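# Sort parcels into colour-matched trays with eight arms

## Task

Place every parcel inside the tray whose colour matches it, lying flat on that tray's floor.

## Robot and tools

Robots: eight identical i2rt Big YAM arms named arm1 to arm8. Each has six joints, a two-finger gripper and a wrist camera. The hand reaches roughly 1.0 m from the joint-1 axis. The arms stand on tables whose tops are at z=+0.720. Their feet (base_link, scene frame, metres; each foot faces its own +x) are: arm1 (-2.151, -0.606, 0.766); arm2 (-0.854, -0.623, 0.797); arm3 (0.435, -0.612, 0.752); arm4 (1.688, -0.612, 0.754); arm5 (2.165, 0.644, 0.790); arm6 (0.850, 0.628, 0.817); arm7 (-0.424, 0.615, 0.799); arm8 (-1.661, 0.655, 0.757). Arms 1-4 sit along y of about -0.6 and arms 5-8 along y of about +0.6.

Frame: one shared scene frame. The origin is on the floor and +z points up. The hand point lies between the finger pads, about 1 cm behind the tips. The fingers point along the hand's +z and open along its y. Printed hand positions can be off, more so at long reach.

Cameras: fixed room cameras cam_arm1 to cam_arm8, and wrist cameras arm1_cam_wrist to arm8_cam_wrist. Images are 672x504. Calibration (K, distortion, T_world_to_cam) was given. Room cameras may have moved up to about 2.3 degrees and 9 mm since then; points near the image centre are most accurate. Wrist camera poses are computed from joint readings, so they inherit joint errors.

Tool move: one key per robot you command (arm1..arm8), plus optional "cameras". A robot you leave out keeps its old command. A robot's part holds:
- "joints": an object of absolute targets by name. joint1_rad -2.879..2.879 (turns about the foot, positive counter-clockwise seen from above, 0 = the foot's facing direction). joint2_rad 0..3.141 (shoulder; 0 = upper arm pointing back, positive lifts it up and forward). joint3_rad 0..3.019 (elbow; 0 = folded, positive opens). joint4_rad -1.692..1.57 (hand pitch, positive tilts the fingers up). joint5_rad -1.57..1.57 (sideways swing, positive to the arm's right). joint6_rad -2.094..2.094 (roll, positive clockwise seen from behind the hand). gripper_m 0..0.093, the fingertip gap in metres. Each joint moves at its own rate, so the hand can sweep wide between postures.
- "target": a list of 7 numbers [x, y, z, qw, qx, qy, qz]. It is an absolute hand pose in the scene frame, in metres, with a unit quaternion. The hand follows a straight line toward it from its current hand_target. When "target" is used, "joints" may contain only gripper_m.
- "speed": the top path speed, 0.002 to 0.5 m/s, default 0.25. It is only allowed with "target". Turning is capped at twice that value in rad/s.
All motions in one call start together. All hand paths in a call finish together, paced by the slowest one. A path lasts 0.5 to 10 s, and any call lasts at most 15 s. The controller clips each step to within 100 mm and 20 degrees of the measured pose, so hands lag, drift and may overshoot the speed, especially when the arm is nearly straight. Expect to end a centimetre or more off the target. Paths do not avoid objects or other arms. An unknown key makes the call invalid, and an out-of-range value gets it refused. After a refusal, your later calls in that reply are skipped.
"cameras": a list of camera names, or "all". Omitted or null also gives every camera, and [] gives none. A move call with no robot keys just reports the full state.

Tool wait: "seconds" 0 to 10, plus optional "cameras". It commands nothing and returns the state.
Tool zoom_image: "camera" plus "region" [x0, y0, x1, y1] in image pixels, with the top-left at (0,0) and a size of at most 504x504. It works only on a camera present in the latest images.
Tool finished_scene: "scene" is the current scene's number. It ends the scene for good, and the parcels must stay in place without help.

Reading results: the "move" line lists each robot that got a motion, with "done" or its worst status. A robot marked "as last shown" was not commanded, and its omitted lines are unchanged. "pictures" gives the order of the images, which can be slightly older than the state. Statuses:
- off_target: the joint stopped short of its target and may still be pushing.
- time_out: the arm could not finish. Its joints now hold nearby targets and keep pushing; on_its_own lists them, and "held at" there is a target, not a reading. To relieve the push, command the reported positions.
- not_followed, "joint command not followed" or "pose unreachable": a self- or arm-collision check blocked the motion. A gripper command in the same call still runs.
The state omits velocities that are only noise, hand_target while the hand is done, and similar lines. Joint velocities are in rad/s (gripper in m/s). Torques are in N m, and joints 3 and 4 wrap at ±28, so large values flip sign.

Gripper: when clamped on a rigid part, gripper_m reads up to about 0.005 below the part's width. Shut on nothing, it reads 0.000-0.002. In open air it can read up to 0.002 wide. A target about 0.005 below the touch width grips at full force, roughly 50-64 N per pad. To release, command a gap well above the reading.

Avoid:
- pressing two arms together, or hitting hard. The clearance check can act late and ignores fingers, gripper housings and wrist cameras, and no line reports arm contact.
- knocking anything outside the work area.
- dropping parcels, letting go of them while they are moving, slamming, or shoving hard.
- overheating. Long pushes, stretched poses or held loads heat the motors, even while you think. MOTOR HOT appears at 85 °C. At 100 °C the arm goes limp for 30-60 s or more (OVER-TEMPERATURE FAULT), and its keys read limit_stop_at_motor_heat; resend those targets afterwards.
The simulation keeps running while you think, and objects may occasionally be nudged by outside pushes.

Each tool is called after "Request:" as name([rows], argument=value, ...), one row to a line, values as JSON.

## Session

Request:
move()

Scene clock: 0.00 s.
Joint torques (N m): no reading
Heat: arm1: hottest joint3_rad 30 °C; arm2: hottest joint3_rad 31 °C; arm3: hottest joint2_rad 31 °C; arm4: hottest joint3_rad 35 °C; arm5: hottest joint3_rad 33 °C; arm6: hottest joint2_rad 31 °C; arm7: hottest joint3_rad 36 °C; arm8: hottest joint1_rad 29 °C.
Joint velocities: within noise
arm1.joint_positions: joint1_rad=+0.458 joint2_rad=+0.456 joint3_rad=+1.438 joint4_rad=-1.139 joint5_rad=+0.063 joint6_rad=-0.074 gripper_m=+0.09396
arm1.joint_status: not commanded
arm1.hand: x=-1.9866 y=-0.6052 z=+1.4040 quat_wxyz=(-0.650, +0.024, -0.759, +0.041) (m; scene frame)
arm1.hand_target: x=-1.9921 y=-0.6053 z=+1.4119 quat_wxyz=(-0.658, +0.023, -0.752, +0.041) (m; scene frame)
arm1.hand_status: not commanded
arm2.joint_positions: joint1_rad=-0.133 joint2_rad=+0.490 joint3_rad=+1.431 joint4_rad=-1.371 joint5_rad=+0.122 joint6_rad=+0.254 gripper_m=+0.09396
arm2.joint_status: not commanded
arm2.hand: x=-0.9557 y=-0.4897 z=+1.3731 quat_wxyz=(-0.193, +0.711, -0.448, -0.506) (m; scene frame)
arm2.hand_target: x=-0.9532 y=-0.4923 z=+1.3817 quat_wxyz=(-0.195, +0.705, -0.446, -0.516) (m; scene frame)
arm2.hand_status: not commanded
arm3.joint_positions: joint1_rad=+0.288 joint2_rad=+0.566 joint3_rad=+1.355 joint4_rad=-1.309 joint5_rad=+0.227 joint6_rad=-0.408 gripper_m=+0.09396
arm3.joint_status: not commanded
arm3.hand: x=+0.2384 y=-0.5089 z=+1.2929 quat_wxyz=(-0.272, +0.862, -0.018, -0.428) (m; scene frame)
arm3.hand_target: x=+0.2407 y=-0.5098 z=+1.3061 quat_wxyz=(-0.276, +0.854, -0.020, -0.440) (m; scene frame)
arm3.hand_status: not commanded
arm4.joint_positions: joint1_rad=-0.202 joint2_rad=+0.526 joint3_rad=+1.372 joint4_rad=-1.530 joint5_rad=+0.176 joint6_rad=+0.279 gripper_m=+0.09396
arm4.joint_status: not commanded
arm4.hand: x=+1.8391 y=-0.5129 z=+1.2624 quat_wxyz=(-0.405, +0.175, -0.887, -0.138) (m; scene frame)
arm4.hand_target: x=+1.8372 y=-0.5146 z=+1.2716 quat_wxyz=(-0.414, +0.173, -0.882, -0.143) (m; scene frame)
arm4.hand_status: not commanded
arm5.joint_positions: joint1_rad=+0.150 joint2_rad=+0.484 joint3_rad=+1.403 joint4_rad=-1.356 joint5_rad=-0.018 joint6_rad=+0.258 gripper_m=+0.09396
arm5.joint_status: not commanded
arm5.hand: x=+1.9905 y=+0.6571 z=+1.3561 quat_wxyz=(+0.044, +0.831, -0.149, -0.534) (m; scene frame)
arm5.hand_target: x=+1.9935 y=+0.6567 z=+1.3668 quat_wxyz=(+0.045, +0.825, -0.147, -0.545) (m; scene frame)
arm5.hand_status: not commanded
arm6.joint_positions: joint1_rad=+0.005 joint2_rad=+0.600 joint3_rad=+1.377 joint4_rad=-1.425 joint5_rad=+0.198 joint6_rad=-0.419 gripper_m=+0.09396
arm6.joint_status: not commanded
arm6.hand: x=+1.0055 y=+0.4776 z=+1.3387 quat_wxyz=(-0.341, -0.130, -0.883, +0.295) (m; scene frame)
arm6.hand_target: x=+1.0039 y=+0.4787 z=+1.3519 quat_wxyz=(-0.354, -0.130, -0.876, +0.302) (m; scene frame)
arm6.hand_status: not commanded
arm7.joint_positions: joint1_rad=-0.316 joint2_rad=+0.535 joint3_rad=+1.368 joint4_rad=-1.177 joint5_rad=-0.073 joint6_rad=-0.126 gripper_m=+0.09396
arm7.joint_status: not commanded
arm7.hand: x=-0.2873 y=+0.4416 z=+1.3804 quat_wxyz=(-0.508, -0.311, -0.757, +0.270) (m; scene frame)
arm7.hand_target: x=-0.2897 y=+0.4449 z=+1.3917 quat_wxyz=(-0.517, -0.307, -0.750, +0.275) (m; scene frame)
arm7.hand_status: not commanded
arm8.joint_positions: joint1_rad=+0.154 joint2_rad=+0.581 joint3_rad=+1.368 joint4_rad=-1.211 joint5_rad=-0.224 joint6_rad=+0.370 gripper_m=+0.09396
arm8.joint_status: not commanded
arm8.hand: x=-1.7287 y=+0.4302 z=+1.3236 quat_wxyz=(-0.435, -0.755, -0.361, +0.333) (m; scene frame)
arm8.hand_target: x=-1.7273 y=+0.4330 z=+1.3347 quat_wxyz=(-0.441, -0.748, -0.360, +0.341) (m; scene frame)
arm8.hand_status: not commanded
pictures: arm1_cam_wrist, arm2_cam_wrist, arm3_cam_wrist, arm4_cam_wrist, arm5_cam_wrist, arm6_cam_wrist, arm7_cam_wrist, arm8_cam_wrist, cam_arm1, cam_arm2, cam_arm3, cam_arm4, cam_arm5, cam_arm6, cam_arm7, cam_arm8
camera_calibration:
arm1_cam_wrist: T_world_to_cam=[[-0.0151899, -0.996953, 0.076509, -0.739945], [-0.693604, -0.0446081, -0.718974, -0.390757], [0.720196, -0.0639881, -0.690813, 2.48858], [0, 0, 0, 1]] pos_world=[-2.07453, -0.595882, 1.49481]
arm2_cam_wrist: T_world_to_cam=[[0.840398, 0.511513, -0.179125, 1.29842], [0.377955, -0.790013, -0.482731, 0.641545], [-0.388434, 0.337985, -0.857254, 1.09193], [0, 0, 0, 1]] pos_world=[-0.909517, -0.526384, 1.47834]
arm3_cam_wrist: T_world_to_cam=[[0.273517, 0.847801, 0.454336, -0.222297], [0.935917, -0.125599, -0.329066, 0.144225], [-0.221918, 0.515226, -0.827825, 1.50942], [0, 0, 0, 1]] pos_world=[0.260787, -0.571114, 1.39799]
arm4_cam_wrist: T_world_to_cam=[[0.421855, -0.902681, -0.084888, -1.1342], [-0.884829, -0.389463, -0.255726, 1.75509], [0.197778, 0.182991, -0.963015, 1.07074], [0, 0, 0, 1]] pos_world=[1.81965, -0.536211, 1.38368]
arm5_cam_wrist: T_world_to_cam=[[0.208912, 0.948065, -0.239849, -0.712488], [0.828489, -0.301889, -0.471666, -0.803489], [-0.519578, -0.100176, -0.84853, 2.37481], [0, 0, 0, 1]] pos_world=[2.04843, 0.67082, 1.46523]
arm6_cam_wrist: T_world_to_cam=[[-0.428817, -0.788123, 0.441564, 0.214993], [-0.903379, 0.371489, -0.214249, 1.0236], [0.00481816, -0.490773, -0.871274, 1.52024], [0, 0, 0, 1]] pos_world=[1.00957, 0.535277, 1.44892]
arm7_cam_wrist: T_world_to_cam=[[-0.747697, -0.654596, 0.111593, -0.082968], [-0.585602, 0.570766, -0.575584, 0.380558], [0.313082, -0.495711, -0.810093, 1.54839], [0, 0, 0, 1]] pos_world=[-0.323954, 0.496036, 1.48264]
arm8_cam_wrist: T_world_to_cam=[[-0.833849, 0.353228, -0.424177, -1.03093], [0.527182, 0.737406, -0.422271, 1.15734], [0.163633, -0.575728, -0.8011, 1.71143], [0, 0, 0, 1]] pos_world=[-1.74981, 0.496045, 1.42244]

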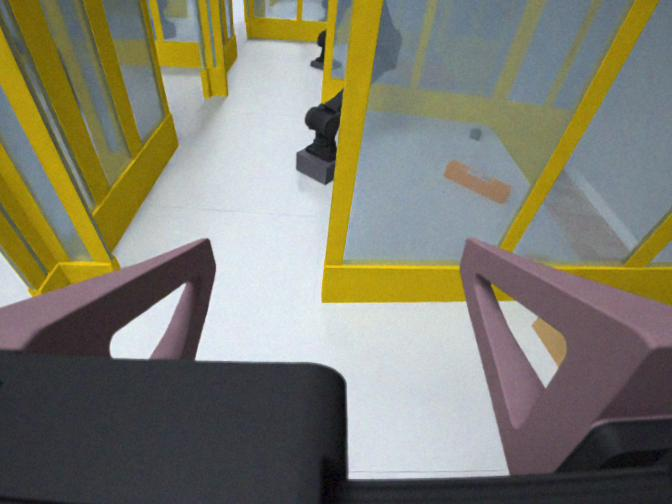

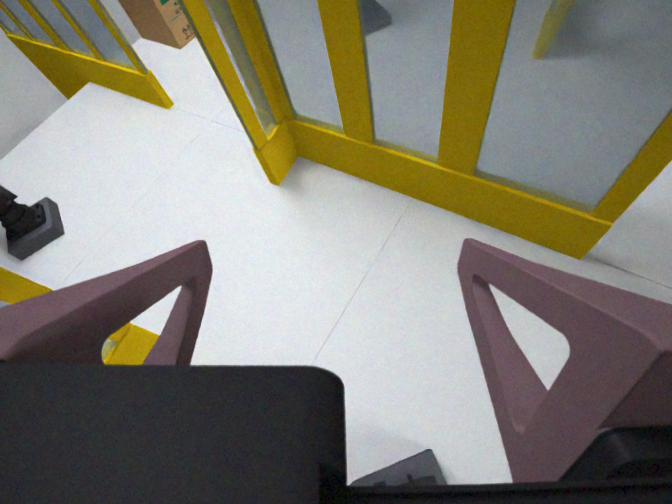

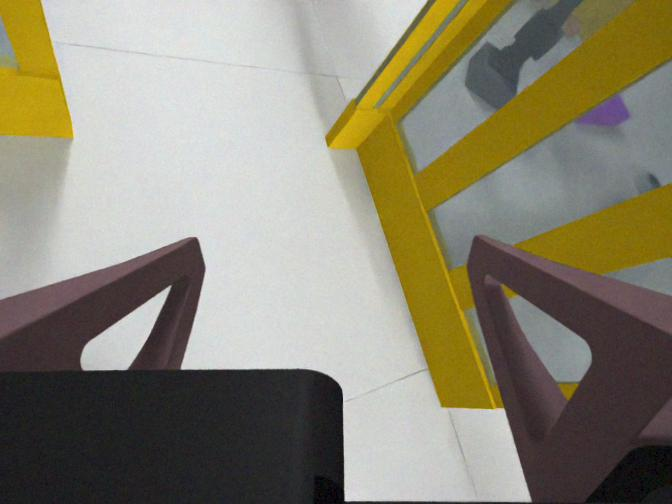

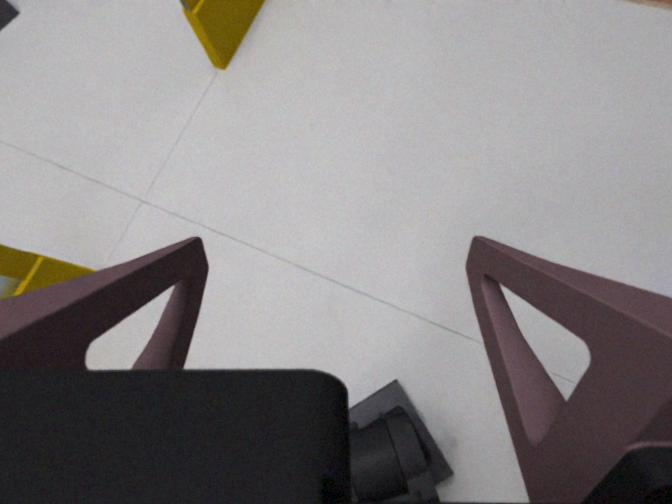

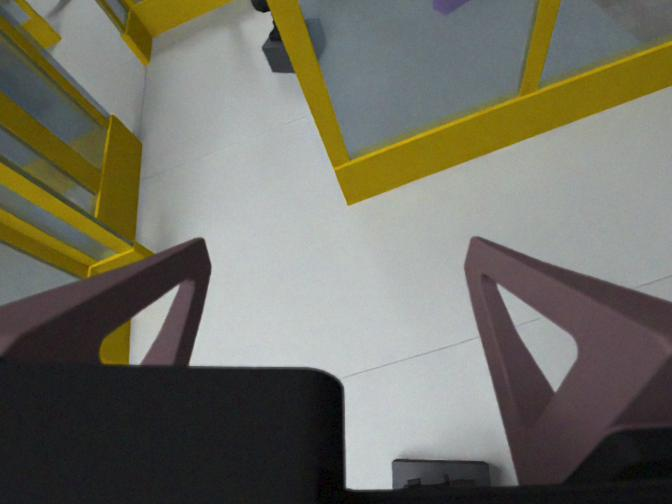

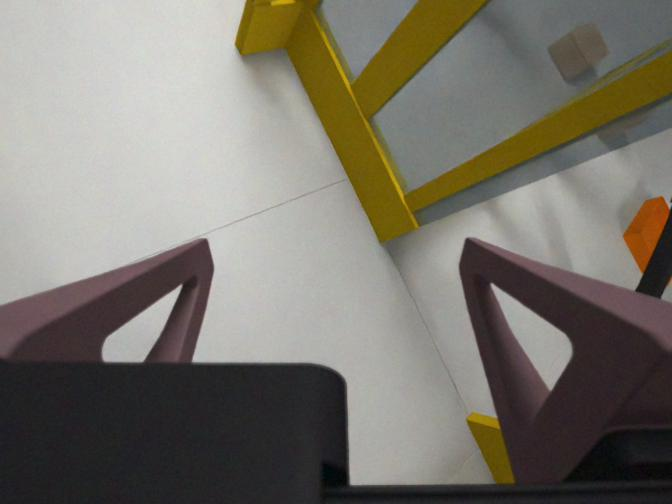

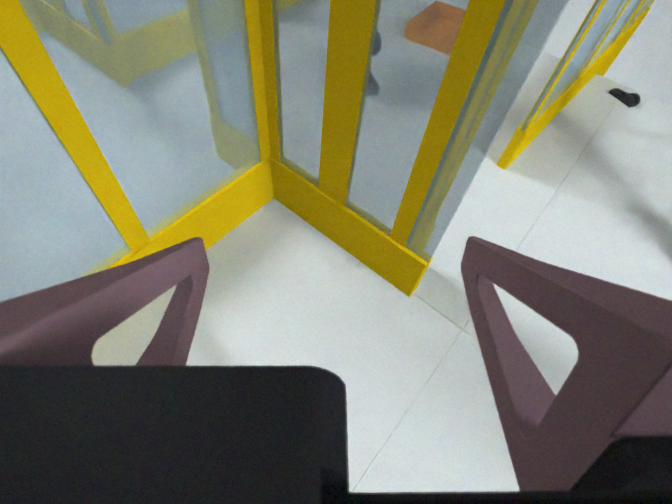

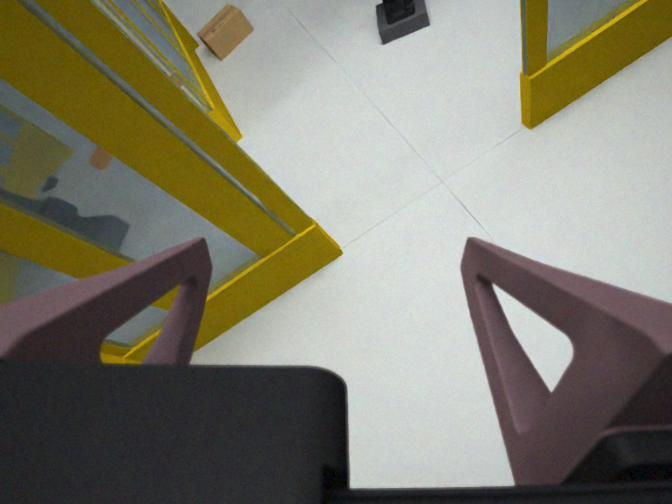

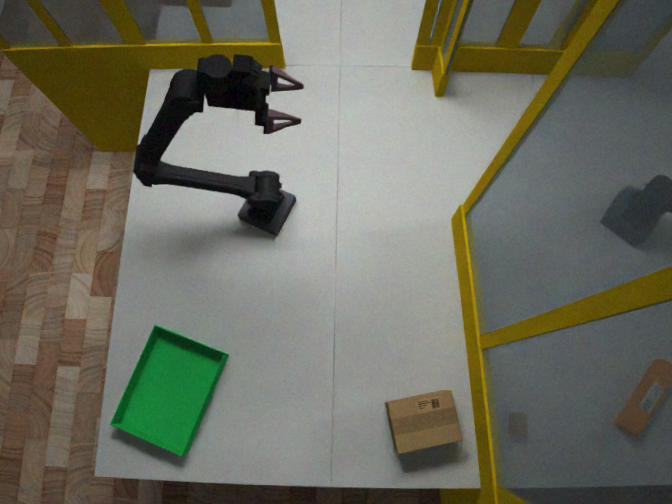

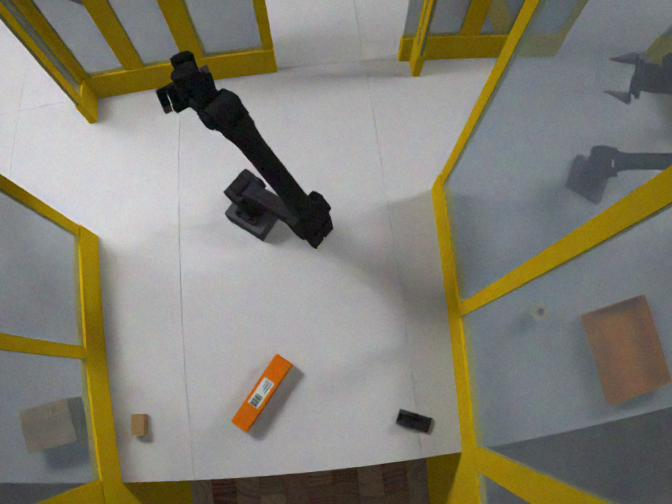

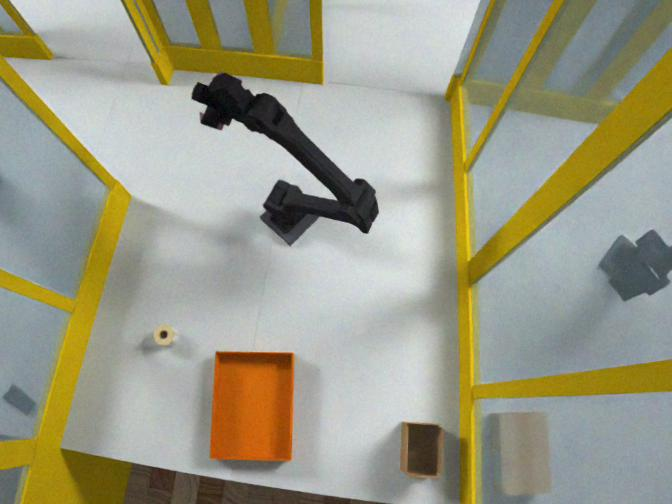

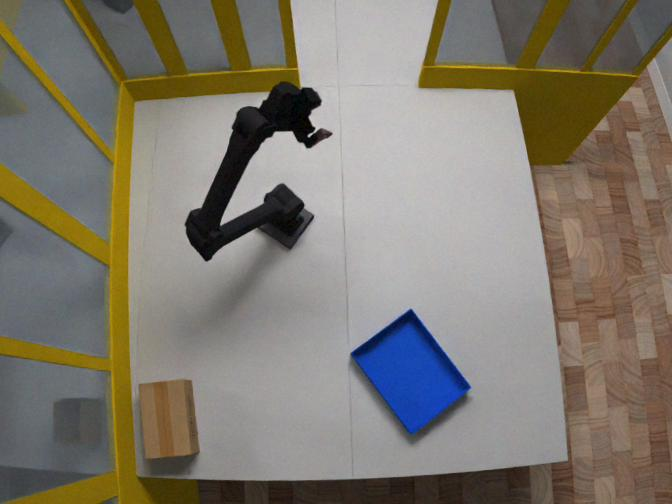

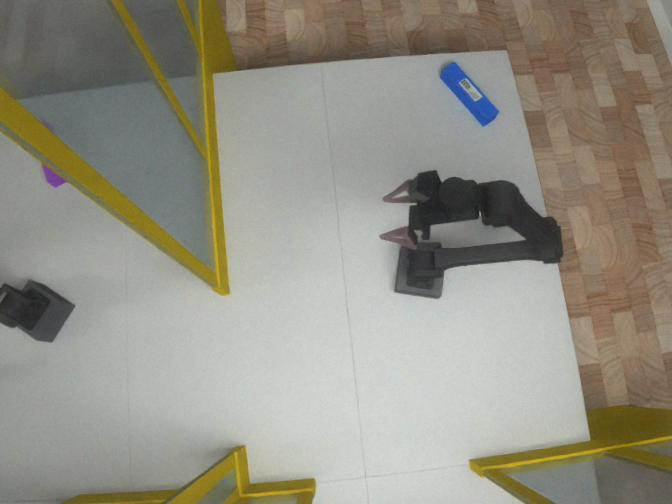

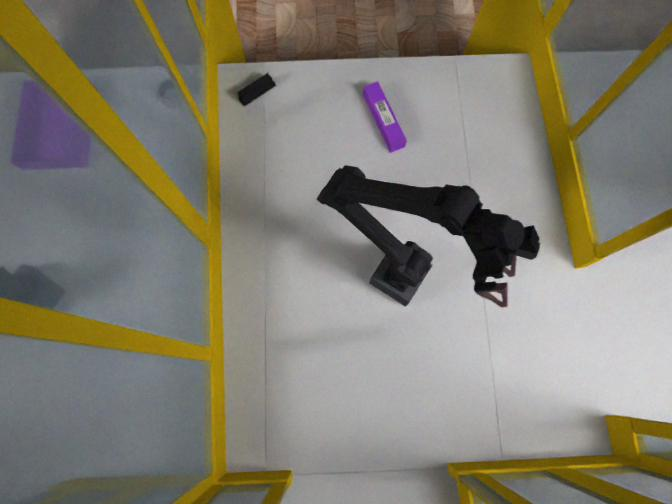

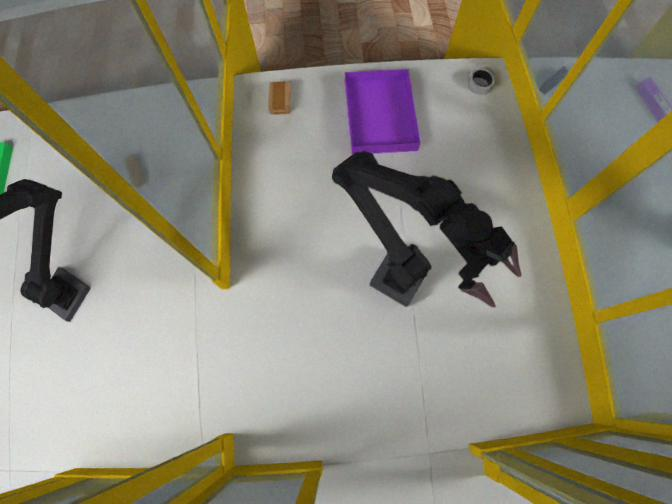

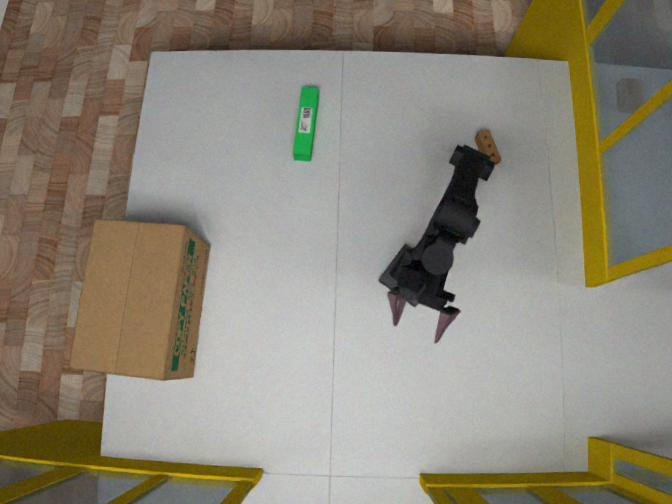

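Request:
move(arm8={"joints":{"joint1_rad":-1.93,"joint5_rad":0}}, arm2={"joints":{"joint1_rad":2.178,"joint5_rad":0}}, arm5={"joints":{"joint1_rad":-1.712,"joint5_rad":0}}, arm6={"joints":{"joint1_rad":2.206,"joint5_rad":0}}, arm1={"joints":{"joint1_rad":1.519,"joint5_rad":0}}, arm4={"joints":{"joint1_rad":0.15,"joint5_rad":0}}, cameras=[])

Request:
move(arm8={"target":[-2.025,1.195,0.98,0,-0.6788,0.7343,0],"speed":0.4}, arm2={"target":[-0.887,-1.25,0.98,0,0.9063,0.4226,0],"speed":0.4}, arm5={"target":[2.45,1.315,0.98,0,-0.8434,0.5373,0],"speed":0.4}, arm6={"target":[0.835,1.265,0.98,0,-0.809,0.5878,0],"speed":0.4}, cameras=["arm8_cam_wrist","arm2_cam_wrist","arm5_cam_wrist","arm6_cam_wrist"])

Scene clock: 60.70 s.
Heat: arm1: hottest joint3_rad 32 °C; arm2: hottest joint3_rad 36 °C; arm3: hottest joint3_rad 32 °C; arm4: hottest joint3_rad 40 °C; arm5: hottest joint3_rad 35 °C; arm6: hottest joint3_rad 34 °C; arm7: hottest joint3_rad 43 °C; arm8: hottest joint3_rad 36 °C.
move: arm1 done; arm2 done; arm4 done; arm5 done; arm6 done; arm8 done
arm1.joint_status: all done
arm2.joint_status: all done
arm4.joint_status: all done
arm5.joint_status: all done
arm6.joint_status: all done
arm8.joint_status: all done
pictures: none

Scene clock: 63.77 s.
Joint torques (N m): arm1=[2.14 5.3 7.65 2.04 0 0] | arm2=[-0.38 -22.65 11.84 -0.05 -0.08 0.08] | arm3=[-0.62 1.26 10.17 1.59 -0.06 0.01] | arm4=[1.26 3.43 9.96 1.78 -0.14 0.02] | arm5=[-0.09 -20.89 10.18 -0.03 -0.11 -0.15] | arm6=[-0.44 -15.21 12.74 -0.18 -0.06 0] | arm7=[-0.44 1.61 10.41 1.54 -0.09 0.12] | arm8=[1.14 -20.19 14.42 -0.58 -0.14 0.04]
move: arm2 off_target; arm5 off_target; arm6 off_target; arm8 off_target
arm1.joint_positions: joint1_rad=+1.507 joint2_rad=+0.456 joint3_rad=+1.438 joint4_rad=-1.139 joint5_rad=+0.003 joint6_rad=-0.074 gripper_m=+0.09397
arm1.hand: x=-2.0744 y=-0.4526 z=+1.4021 quat_wxyz=(-0.568, +0.418, -0.638, -0.309) (m; scene frame)
arm2.joint_positions: joint1_rad=+2.187 joint2_rad=+2.004 joint3_rad=+1.928 joint4_rad=-1.521 joint5_rad=+0.003 joint6_rad=+0.632 gripper_m=+0.09399
arm2.hand: x=-0.8826 y=-1.2394 z=+0.9674 quat_wxyz=(-0.013, +0.902, +0.432, +0.005) (m; scene frame)
arm2.hand_target: x=-0.8870 y=-1.2494 z=+0.9801 quat_wxyz=(+0.001, +0.906, +0.423, +0.000) (m; scene frame)
arm2.hand_status: off_target (0.017 m and 2.0 deg from the pose sent, 0.604 m and 68.5 deg at the start)
arm3.joint_positions: joint1_rad=+0.288 joint2_rad=+0.566 joint3_rad=+1.355 joint4_rad=-1.309 joint5_rad=+0.227 joint6_rad=-0.408 gripper_m=+0.09396
arm3.hand: x=+0.2384 y=-0.5089 z=+1.2929 quat_wxyz=(-0.272, +0.862, -0.018, -0.428) (m; scene frame)
arm4.joint_positions: joint1_rad=+0.135 joint2_rad=+0.526 joint3_rad=+1.372 joint4_rad=-1.530 joint5_rad=+0.002 joint6_rad=+0.279 gripper_m=+0.09396
arm4.hand: x=+1.7745 y=-0.4544 z=+1.2609 quat_wxyz=(-0.327, +0.355, -0.834, -0.268) (m; scene frame)
arm5.joint_positions: joint1_rad=-1.716 joint2_rad=+2.350 joint3_rad=+2.488 joint4_rad=-1.674 joint5_rad=-0.003 joint6_rad=-0.827 gripper_m=+0.09399
arm5.hand: x=+2.4498 y=+1.3072 z=+0.9546 quat_wxyz=(-0.020, +0.839, -0.544, -0.005) (m; scene frame)
arm5.hand_target: x=+2.4494 y=+1.3136 z=+0.9795 quat_wxyz=(-0.043, +0.842, -0.537, -0.007) (m; scene frame)
arm5.hand_status: off_target (0.027 m and 2.6 deg from the pose sent, 0.676 m and 87.8 deg at the start; a joint's target at an end of its range on 25 of 92 steps)
arm6.joint_positions: joint1_rad=+2.211 joint2_rad=+2.034 joint3_rad=+1.916 joint4_rad=-1.487 joint5_rad=+0.002 joint6_rad=-0.298 gripper_m=+0.09398
arm6.hand: x=+0.8369 y=+1.2508 z=+0.9656 quat_wxyz=(+0.013, +0.811, -0.585, +0.011) (m; scene frame)
arm6.hand_target: x=+0.8352 y=+1.2641 z=+0.9802 quat_wxyz=(-0.001, +0.809, -0.588, +0.000) (m; scene frame)
arm6.hand_status: off_target (0.020 m and 2.0 deg from the pose sent, 0.552 m and 53.2 deg at the start)
arm7.joint_positions: joint1_rad=-0.316 joint2_rad=+0.535 joint3_rad=+1.368 joint4_rad=-1.177 joint5_rad=-0.073 joint6_rad=-0.126 gripper_m=+0.09396
arm7.hand: x=-0.2873 y=+0.4416 z=+1.3804 quat_wxyz=(-0.508, -0.311, -0.757, +0.270) (m; scene frame)
arm8.joint_positions: joint1_rad=-1.935 joint2_rad=+2.079 joint3_rad=+2.157 joint4_rad=-1.670 joint5_rad=+0.004 joint6_rad=+0.665 gripper_m=+0.09399
arm8.hand: x=-2.0223 y=+1.1849 z=+0.9692 quat_wxyz=(+0.000, -0.684, +0.729, -0.011) (m; scene frame)
arm8.hand_target: x=-2.0246 y=+1.1944 z=+0.9799 quat_wxyz=(+0.000, -0.679, +0.734, +0.002) (m; scene frame)
arm8.hand_status: off_target (0.015 m and 1.5 deg from the pose sent, 0.537 m and 67.8 deg at the start; a joint's target at an end of its range on 17 of 92 steps)
pictures: arm2_cam_wrist, arm5_cam_wrist, arm6_cam_wrist, arm8_cam_wrist
camera_calibration:
arm2_cam_wrist: T_world_to_cam=[[-0.775874, 0.630108, 0.031365, 0.0646378], [0.519148, 0.609415, 0.599248, 0.638231], [0.358477, 0.481224, -0.799948, 1.8073], [0, 0, 0, 1]]
arm5_cam_wrist: T_world_to_cam=[[0.916939, 0.397555, 0.0342433, -2.7976], [0.31621, -0.776292, 0.545327, -0.272825], [0.243381, -0.489203, -0.837524, 0.966901], [0, 0, 0, 1]]
arm6_cam_wrist: T_world_to_cam=[[0.946572, 0.322485, -0.00194896, -1.19515], [0.258645, -0.755549, 0.60187, 0.153285], [0.192622, -0.570218, -0.798591, 1.44746], [0, 0, 0, 1]]
arm8_cam_wrist: T_world_to_cam=[[0.997557, -0.0695892, 0.00615373, 2.09487], [-0.0592083, -0.795408, 0.603175, 0.242436], [-0.0370798, -0.602066, -0.797585, 1.53203], [0, 0, 0, 1]]

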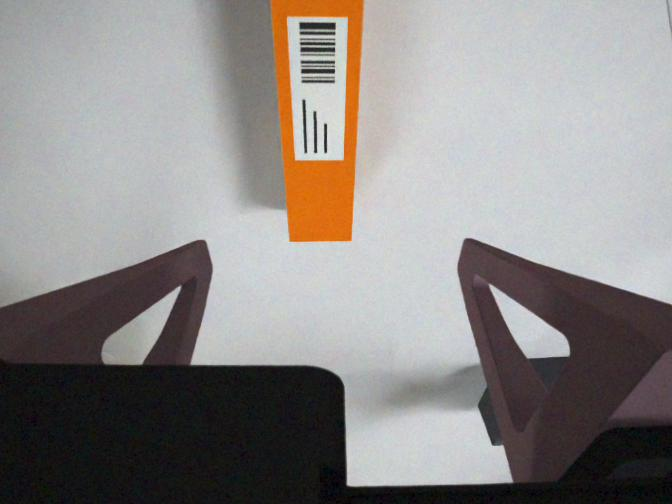

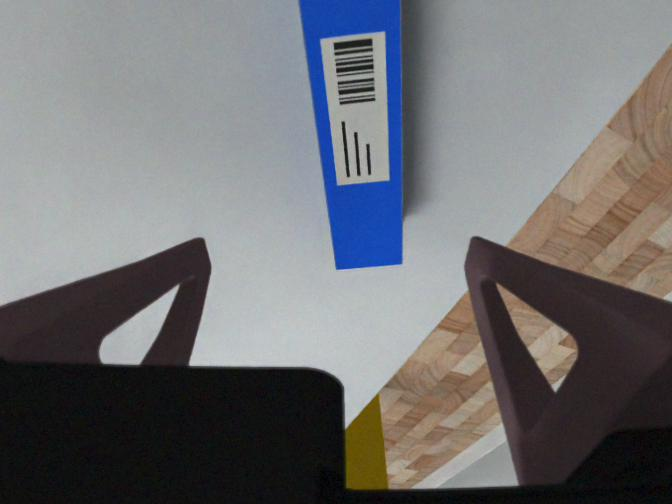

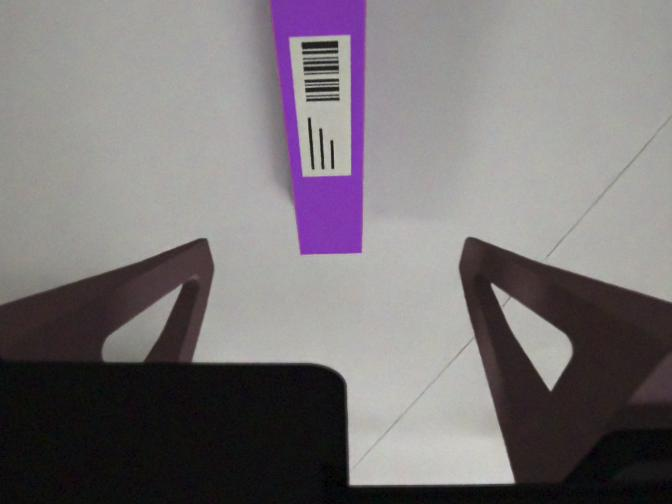

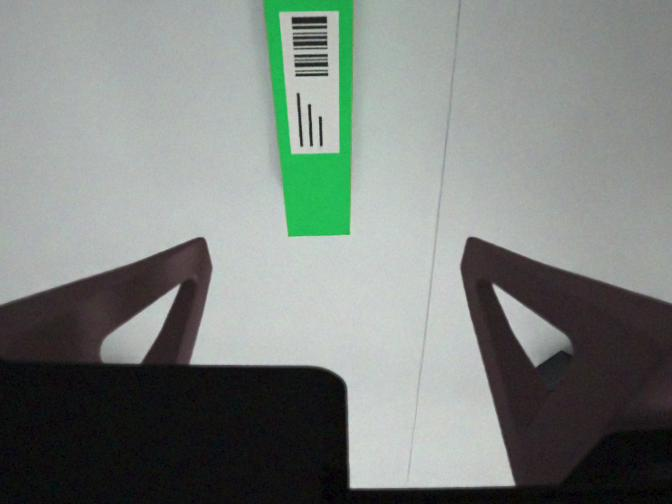

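Request:
move(arm8={"target":[-2.044,1.203,0.85,0,-0.6947,0.7193,0],"speed":0.2}, arm2={"target":[-0.886,-1.258,0.85,0,0.9063,0.4226,0],"speed":0.2}, arm5={"target":[2.469,1.331,0.86,0,-0.8652,0.5015,0],"speed":0.2}, arm6={"target":[0.824,1.257,0.85,0,-0.8256,0.5643,0],"speed":0.2}, cameras=["arm8_cam_wrist","arm2_cam_wrist","arm5_cam_wrist","arm6_cam_wrist"])

Scene clock: 100.37 s.
Joint torques (N m): arm1=[2.32 5.54 7.69 1.99 0.03 0.02] | arm2=[-0.21 -23.77 8.46 0.9 -0.08 0.08] | arm3=[-0.67 1.2 10.17 1.62 -0.05 0.01] | arm4=[1.26 3.43 9.95 1.78 -0.15 0.02] | arm5=[-1.96 -22.89 10.32 0.12 -0.18 -0.17] | arm6=[0.09 -15.74 8.32 0.57 -0.05 -0.18] | arm7=[-0.26 1.61 10.43 1.61 -0.1 0.12] | arm8=[2.55 -21.19 10.25 0.25 -0.16 -0.11]
Heat: arm1: hottest joint3_rad 33 °C; arm2: hottest joint3_rad 38 °C; arm3: hottest joint3_rad 33 °C; arm4: hottest joint3_rad 41 °C; arm5: hottest joint3_rad 40 °C; arm6: hottest joint3_rad 38 °C; arm7: hottest joint3_rad 45 °C; arm8: hottest joint3_rad 39 °C.
move: arm2 done; arm5 off_target; arm6 done; arm8 done
arm1, arm3, arm4, arm7: as last shown
arm2.joint_positions: joint1_rad=+2.187 joint2_rad=+2.100 joint3_rad=+1.775 joint4_rad=-1.256 joint5_rad=+0.003 joint6_rad=+0.635 gripper_m=+0.09399
arm2.hand: x=-0.8833 y=-1.2534 z=+0.8518 quat_wxyz=(-0.006, +0.902, +0.431, +0.001) (m; scene frame)
arm2.hand_target: x=-0.8860 y=-1.2579 z=+0.8500 quat_wxyz=(+0.000, +0.906, +0.423, +0.000) (m; scene frame)
arm2.hand_status: done (0.006 m and 1.3 deg from the pose sent, 0.119 m and 2.0 deg at the start)
arm5.joint_positions: joint1_rad=-1.719 joint2_rad=+2.540 joint3_rad=+2.516 joint4_rad=-1.619 joint5_rad=-0.002 joint6_rad=-0.926 gripper_m=+0.09399
arm5.hand: x=+2.4575 y=+1.3199 z=+0.8304 quat_wxyz=(+0.032, +0.864, -0.502, +0.003) (m; scene frame)
arm5.hand_target: x=+2.4685 y=+1.3295 z=+0.8604 quat_wxyz=(-0.001, +0.865, -0.502, +0.000) (m; scene frame)
arm5.hand_status: off_target (0.034 m and 3.7 deg from the pose sent, 0.099 m and 6.2 deg at the start)
arm6.joint_positions: joint1_rad=+2.222 joint2_rad=+2.105 joint3_rad=+1.721 joint4_rad=-1.203 joint5_rad=+0.002 joint6_rad=-0.320 gripper_m=+0.09398
arm6.hand: x=+0.8304 y=+1.2511 z=+0.8500 quat_wxyz=(+0.006, +0.820, -0.572, +0.005) (m; scene frame)
arm6.hand_target: x=+0.8240 y=+1.2568 z=+0.8500 quat_wxyz=(+0.000, +0.826, -0.564, +0.000) (m; scene frame)
arm6.hand_status: done (0.009 m and 1.4 deg from the pose sent, 0.116 m and 3.5 deg at the start)
arm8.joint_positions: joint1_rad=-1.931 joint2_rad=+2.161 joint3_rad=+1.993 joint4_rad=-1.408 joint5_rad=+0.004 joint6_rad=+0.654 gripper_m=+0.09399
arm8.hand: x=-2.0378 y=+1.2024 z=+0.8548 quat_wxyz=(+0.001, -0.690, +0.724, -0.003) (m; scene frame)
arm8.hand_target: x=-2.0440 y=+1.2029 z=+0.8502 quat_wxyz=(+0.000, -0.695, +0.719, +0.000) (m; scene frame)
arm8.hand_status: done (0.008 m and 0.9 deg from the pose sent, 0.123 m and 2.1 deg at the start)
pictures: arm2_cam_wrist, arm5_cam_wrist, arm6_cam_wrist, arm8_cam_wrist
camera_calibration:
arm2_cam_wrist: T_world_to_cam=[[-0.774412, 0.632305, 0.0218471, 0.0887167], [0.521001, 0.617741, 0.589028, 0.737173], [0.35895, 0.467533, -0.807817, 1.71172], [0, 0, 0, 1]]
arm5_cam_wrist: T_world_to_cam=[[0.873946, 0.48387, -0.0457012, -2.74733], [0.410893, -0.685354, 0.601213, -0.596806], [0.259587, -0.544206, -0.797781, 0.866938], [0, 0, 0, 1]]
arm6_cam_wrist: T_world_to_cam=[[0.935897, 0.352263, 0.00274422, -1.22168], [0.283431, -0.757603, 0.587966, 0.218574], [0.209198, -0.549498, -0.808881, 1.32566], [0, 0, 0, 1]]
arm8_cam_wrist: T_world_to_cam=[[0.998491, -0.054768, -0.00413008, 2.1051], [-0.0416378, -0.803856, 0.593364, 0.378776], [-0.0358173, -0.592297, -0.804923, 1.44778], [0, 0, 0, 1]]

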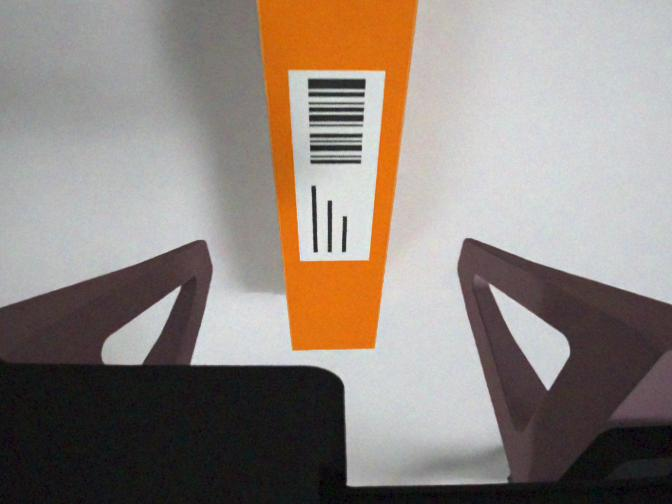

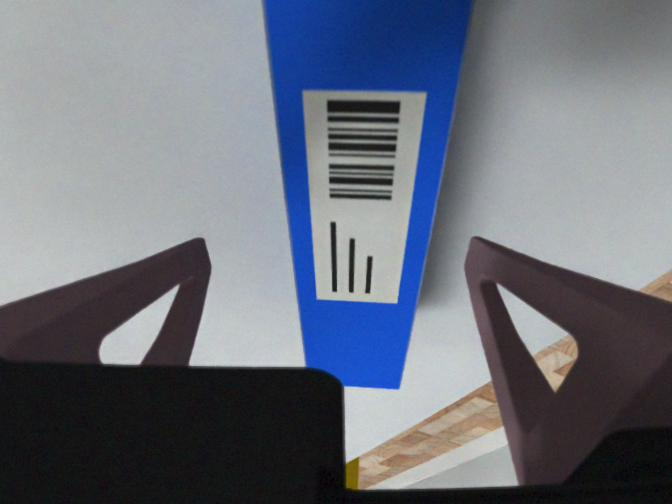

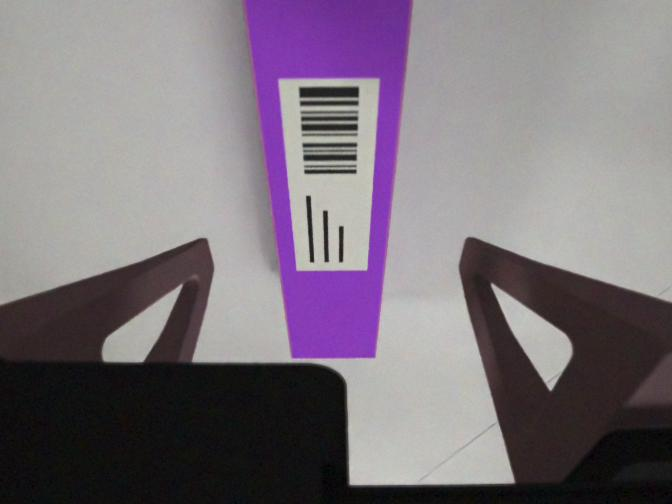

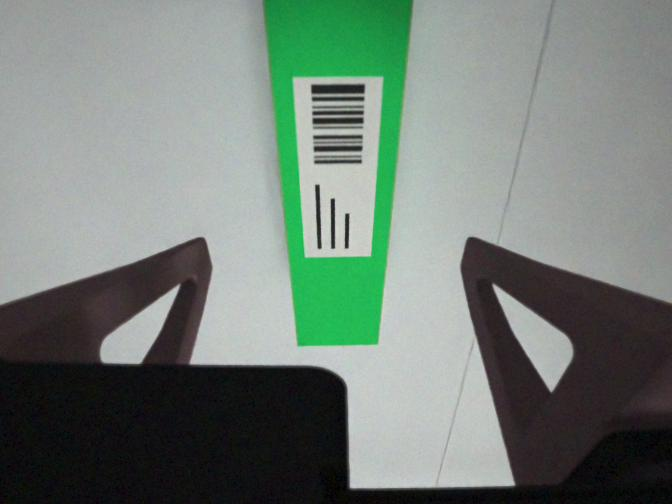

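Request:
move(arm8={"target":[-2.044,1.198,0.742,0,-0.6947,0.7193,0],"speed":0.15}, arm2={"target":[-0.885,-1.256,0.745,0,0.9063,0.4226,0],"speed":0.15}, arm5={"target":[2.474,1.332,0.762,0,-0.8652,0.5015,0],"speed":0.12}, arm6={"target":[0.822,1.255,0.75,0,-0.8256,0.5643,0],"speed":0.15}, cameras=[])

Request:
move(arm8={"joints":{"gripper_m":0.035}}, arm2={"joints":{"gripper_m":0.035}}, arm5={"joints":{"gripper_m":0.035}}, arm6={"joints":{"gripper_m":0.035}}, cameras=["arm8_cam_wrist","arm2_cam_wrist","arm5_cam_wrist","arm6_cam_wrist"])

Scene clock: 111.40 s.
move: arm2 done; arm5 done; arm6 done; arm8 off_target
arm2.hand_status: done (0.008 m and 1.0 deg from the pose sent, 0.107 m and 1.2 deg at the start)
arm5.hand_status: done (0.009 m and 1.2 deg from the pose sent, 0.071 m and 3.7 deg at the start)
arm6.hand_status: done (0.009 m and 1.1 deg from the pose sent, 0.100 m and 1.4 deg at the start)
arm8.hand_status: off_target (0.011 m and 0.7 deg from the pose sent, 0.113 m and 0.9 deg at the start)
pictures: none

Scene clock: 112.07 s.
Joint torques (N m): arm1=[2.26 5.42 7.58 1.92 0.02 -0.02] | arm2=[-0.03 -23.24 7.42 0.88 -0.04 0.07] | arm3=[-0.67 1.26 10.15 1.62 -0.05 0] | arm4=[1.26 3.43 9.96 1.78 -0.15 0.02] | arm5=[-1.79 -21.6 7.06 0.75 -0.19 -0.18] | arm6=[0.21 -15.38 7.3 0.57 -0.03 -0.14] | arm7=[-0.32 1.49 10.44 1.65 -0.09 0.11] | arm8=[2.43 -20.89 9.26 0.28 -0.13 -0.08]
move: arm2 off_target; arm5 off_target; arm6 off_target; arm8 off_target
arm1.joint_positions: joint1_rad=+1.507 joint2_rad=+0.456 joint3_rad=+1.438 joint4_rad=-1.139 joint5_rad=+0.003 joint6_rad=-0.074 gripper_m=+0.09397
arm1.hand: x=-2.0744 y=-0.4526 z=+1.4021 quat_wxyz=(-0.568, +0.418, -0.638, -0.309) (m; scene frame)
arm2.joint_positions: joint1_rad=+2.187 joint2_rad=+2.209 joint3_rad=+1.682 joint4_rad=-1.042 joint5_rad=+0.002 joint6_rad=+0.637 gripper_m=+0.05859
arm2.joint_status: gripper_m off_target (ended at +0.05863, target +0.03500)
arm2.hand: x=-0.8832 y=-1.2548 z=+0.7528 quat_wxyz=(+0.000, +0.903, +0.430, -0.001) (m; scene frame)
arm3.joint_positions: joint1_rad=+0.288 joint2_rad=+0.566 joint3_rad=+1.355 joint4_rad=-1.309 joint5_rad=+0.227 joint6_rad=-0.408 gripper_m=+0.09396
arm3.hand: x=+0.2384 y=-0.5089 z=+1.2929 quat_wxyz=(-0.272, +0.862, -0.018, -0.428) (m; scene frame)
arm4.joint_positions: joint1_rad=+0.135 joint2_rad=+0.526 joint3_rad=+1.372 joint4_rad=-1.530 joint5_rad=+0.002 joint6_rad=+0.279 gripper_m=+0.09396
arm4.hand: x=+1.7745 y=-0.4544 z=+1.2609 quat_wxyz=(-0.327, +0.355, -0.834, -0.268) (m; scene frame)
arm5.joint_positions: joint1_rad=-1.724 joint2_rad=+2.582 joint3_rad=+2.411 joint4_rad=-1.427 joint5_rad=-0.001 joint6_rad=-0.933 gripper_m=+0.05854
arm5.joint_status: gripper_m off_target (ended at +0.05857, target +0.03500)
arm5.hand: x=+2.4662 y=+1.3295 z=+0.7587 quat_wxyz=(+0.010, +0.865, -0.502, +0.001) (m; scene frame)
arm6.joint_positions: joint1_rad=+2.223 joint2_rad=+2.220 joint3_rad=+1.645 joint4_rad=-1.002 joint5_rad=+0.001 joint6_rad=-0.320 gripper_m=+0.05948
arm6.joint_status: gripper_m off_target (ended at +0.05950, target +0.03500)
arm6.hand: x=+0.8293 y=+1.2520 z=+0.7550 quat_wxyz=(+0.002, +0.821, -0.571, +0.002) (m; scene frame)
arm7.joint_positions: joint1_rad=-0.316 joint2_rad=+0.535 joint3_rad=+1.368 joint4_rad=-1.177 joint5_rad=-0.073 joint6_rad=-0.126 gripper_m=+0.09396
arm7.hand: x=-0.2873 y=+0.4416 z=+1.3804 quat_wxyz=(-0.508, -0.311, -0.757, +0.270) (m; scene frame)
arm8.joint_positions: joint1_rad=-1.927 joint2_rad=+2.237 joint3_rad=+1.845 joint4_rad=-1.175 joint5_rad=+0.003 joint6_rad=+0.654 gripper_m=+0.05996
arm8.joint_status: gripper_m off_target (ended at +0.05998, target +0.03500)
arm8.hand: x=-2.0393 y=+1.1999 z=+0.7516 quat_wxyz=(+0.002, -0.691, +0.723, +0.001) (m; scene frame)
pictures: arm2_cam_wrist, arm5_cam_wrist, arm6_cam_wrist, arm8_cam_wrist
camera_calibration:
arm2_cam_wrist: T_world_to_cam=[[-0.772971, 0.634295, 0.0136343, 0.101769], [0.52208, 0.623718, 0.581729, 0.810174], [0.360483, 0.456778, -0.813269, 1.62436], [0, 0, 0, 1]]
arm5_cam_wrist: T_world_to_cam=[[0.874048, 0.48572, -0.01081, -2.79201], [0.401048, -0.708765, 0.580355, -0.479481], [0.274228, -0.511593, -0.814292, 0.74582], [0, 0, 0, 1]]
arm6_cam_wrist: T_world_to_cam=[[0.935364, 0.353641, 0.00568921, -1.22421], [0.285013, -0.763175, 0.579941, 0.287101], [0.209433, -0.540834, -0.814639, 1.24277], [0, 0, 0, 1]]
arm8_cam_wrist: T_world_to_cam=[[0.998672, -0.0505311, -0.0100434, 2.10576], [-0.0349898, -0.808329, 0.58769, 0.461157], [-0.037815, -0.586558, -0.809024, 1.35527], [0, 0, 0, 1]]

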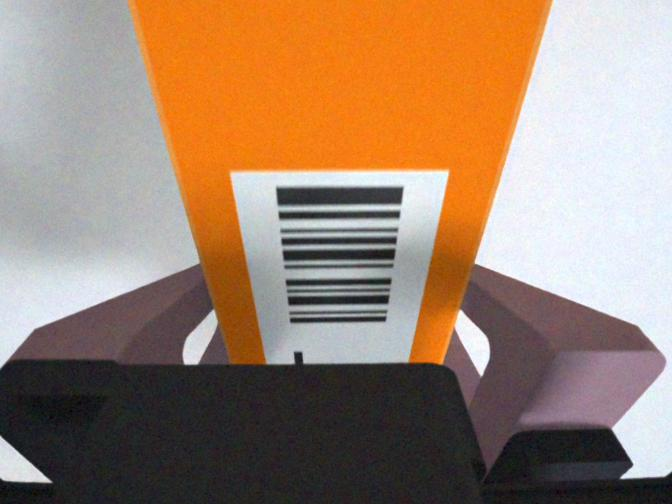

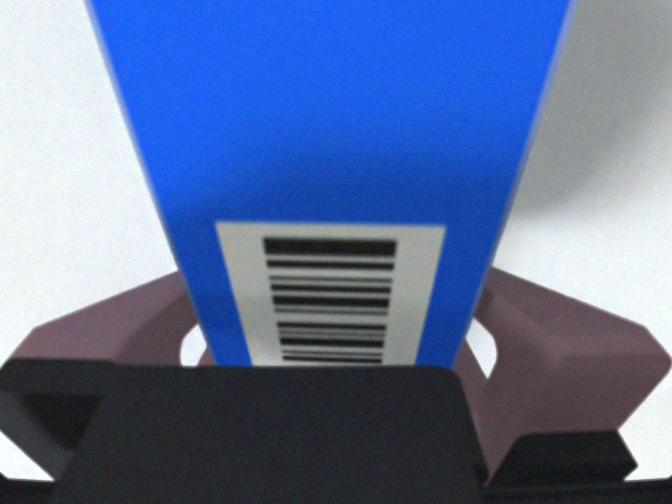

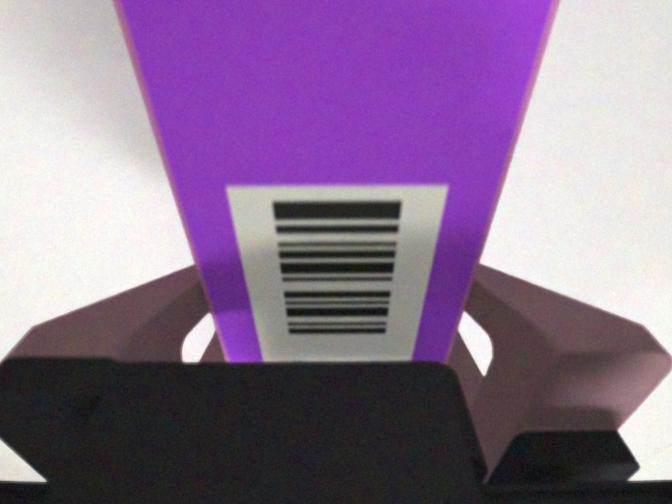

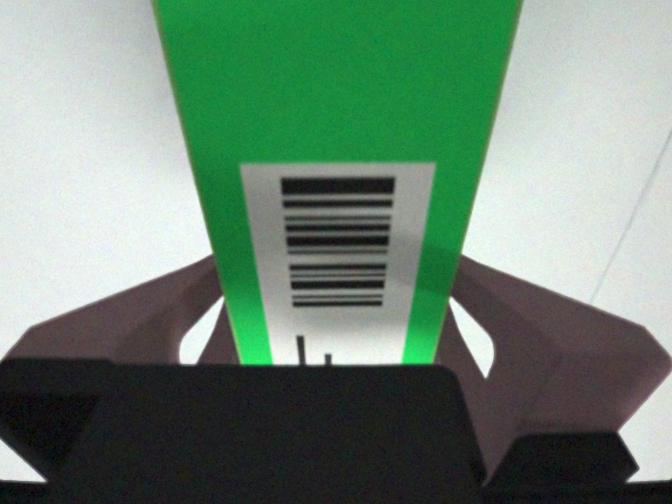

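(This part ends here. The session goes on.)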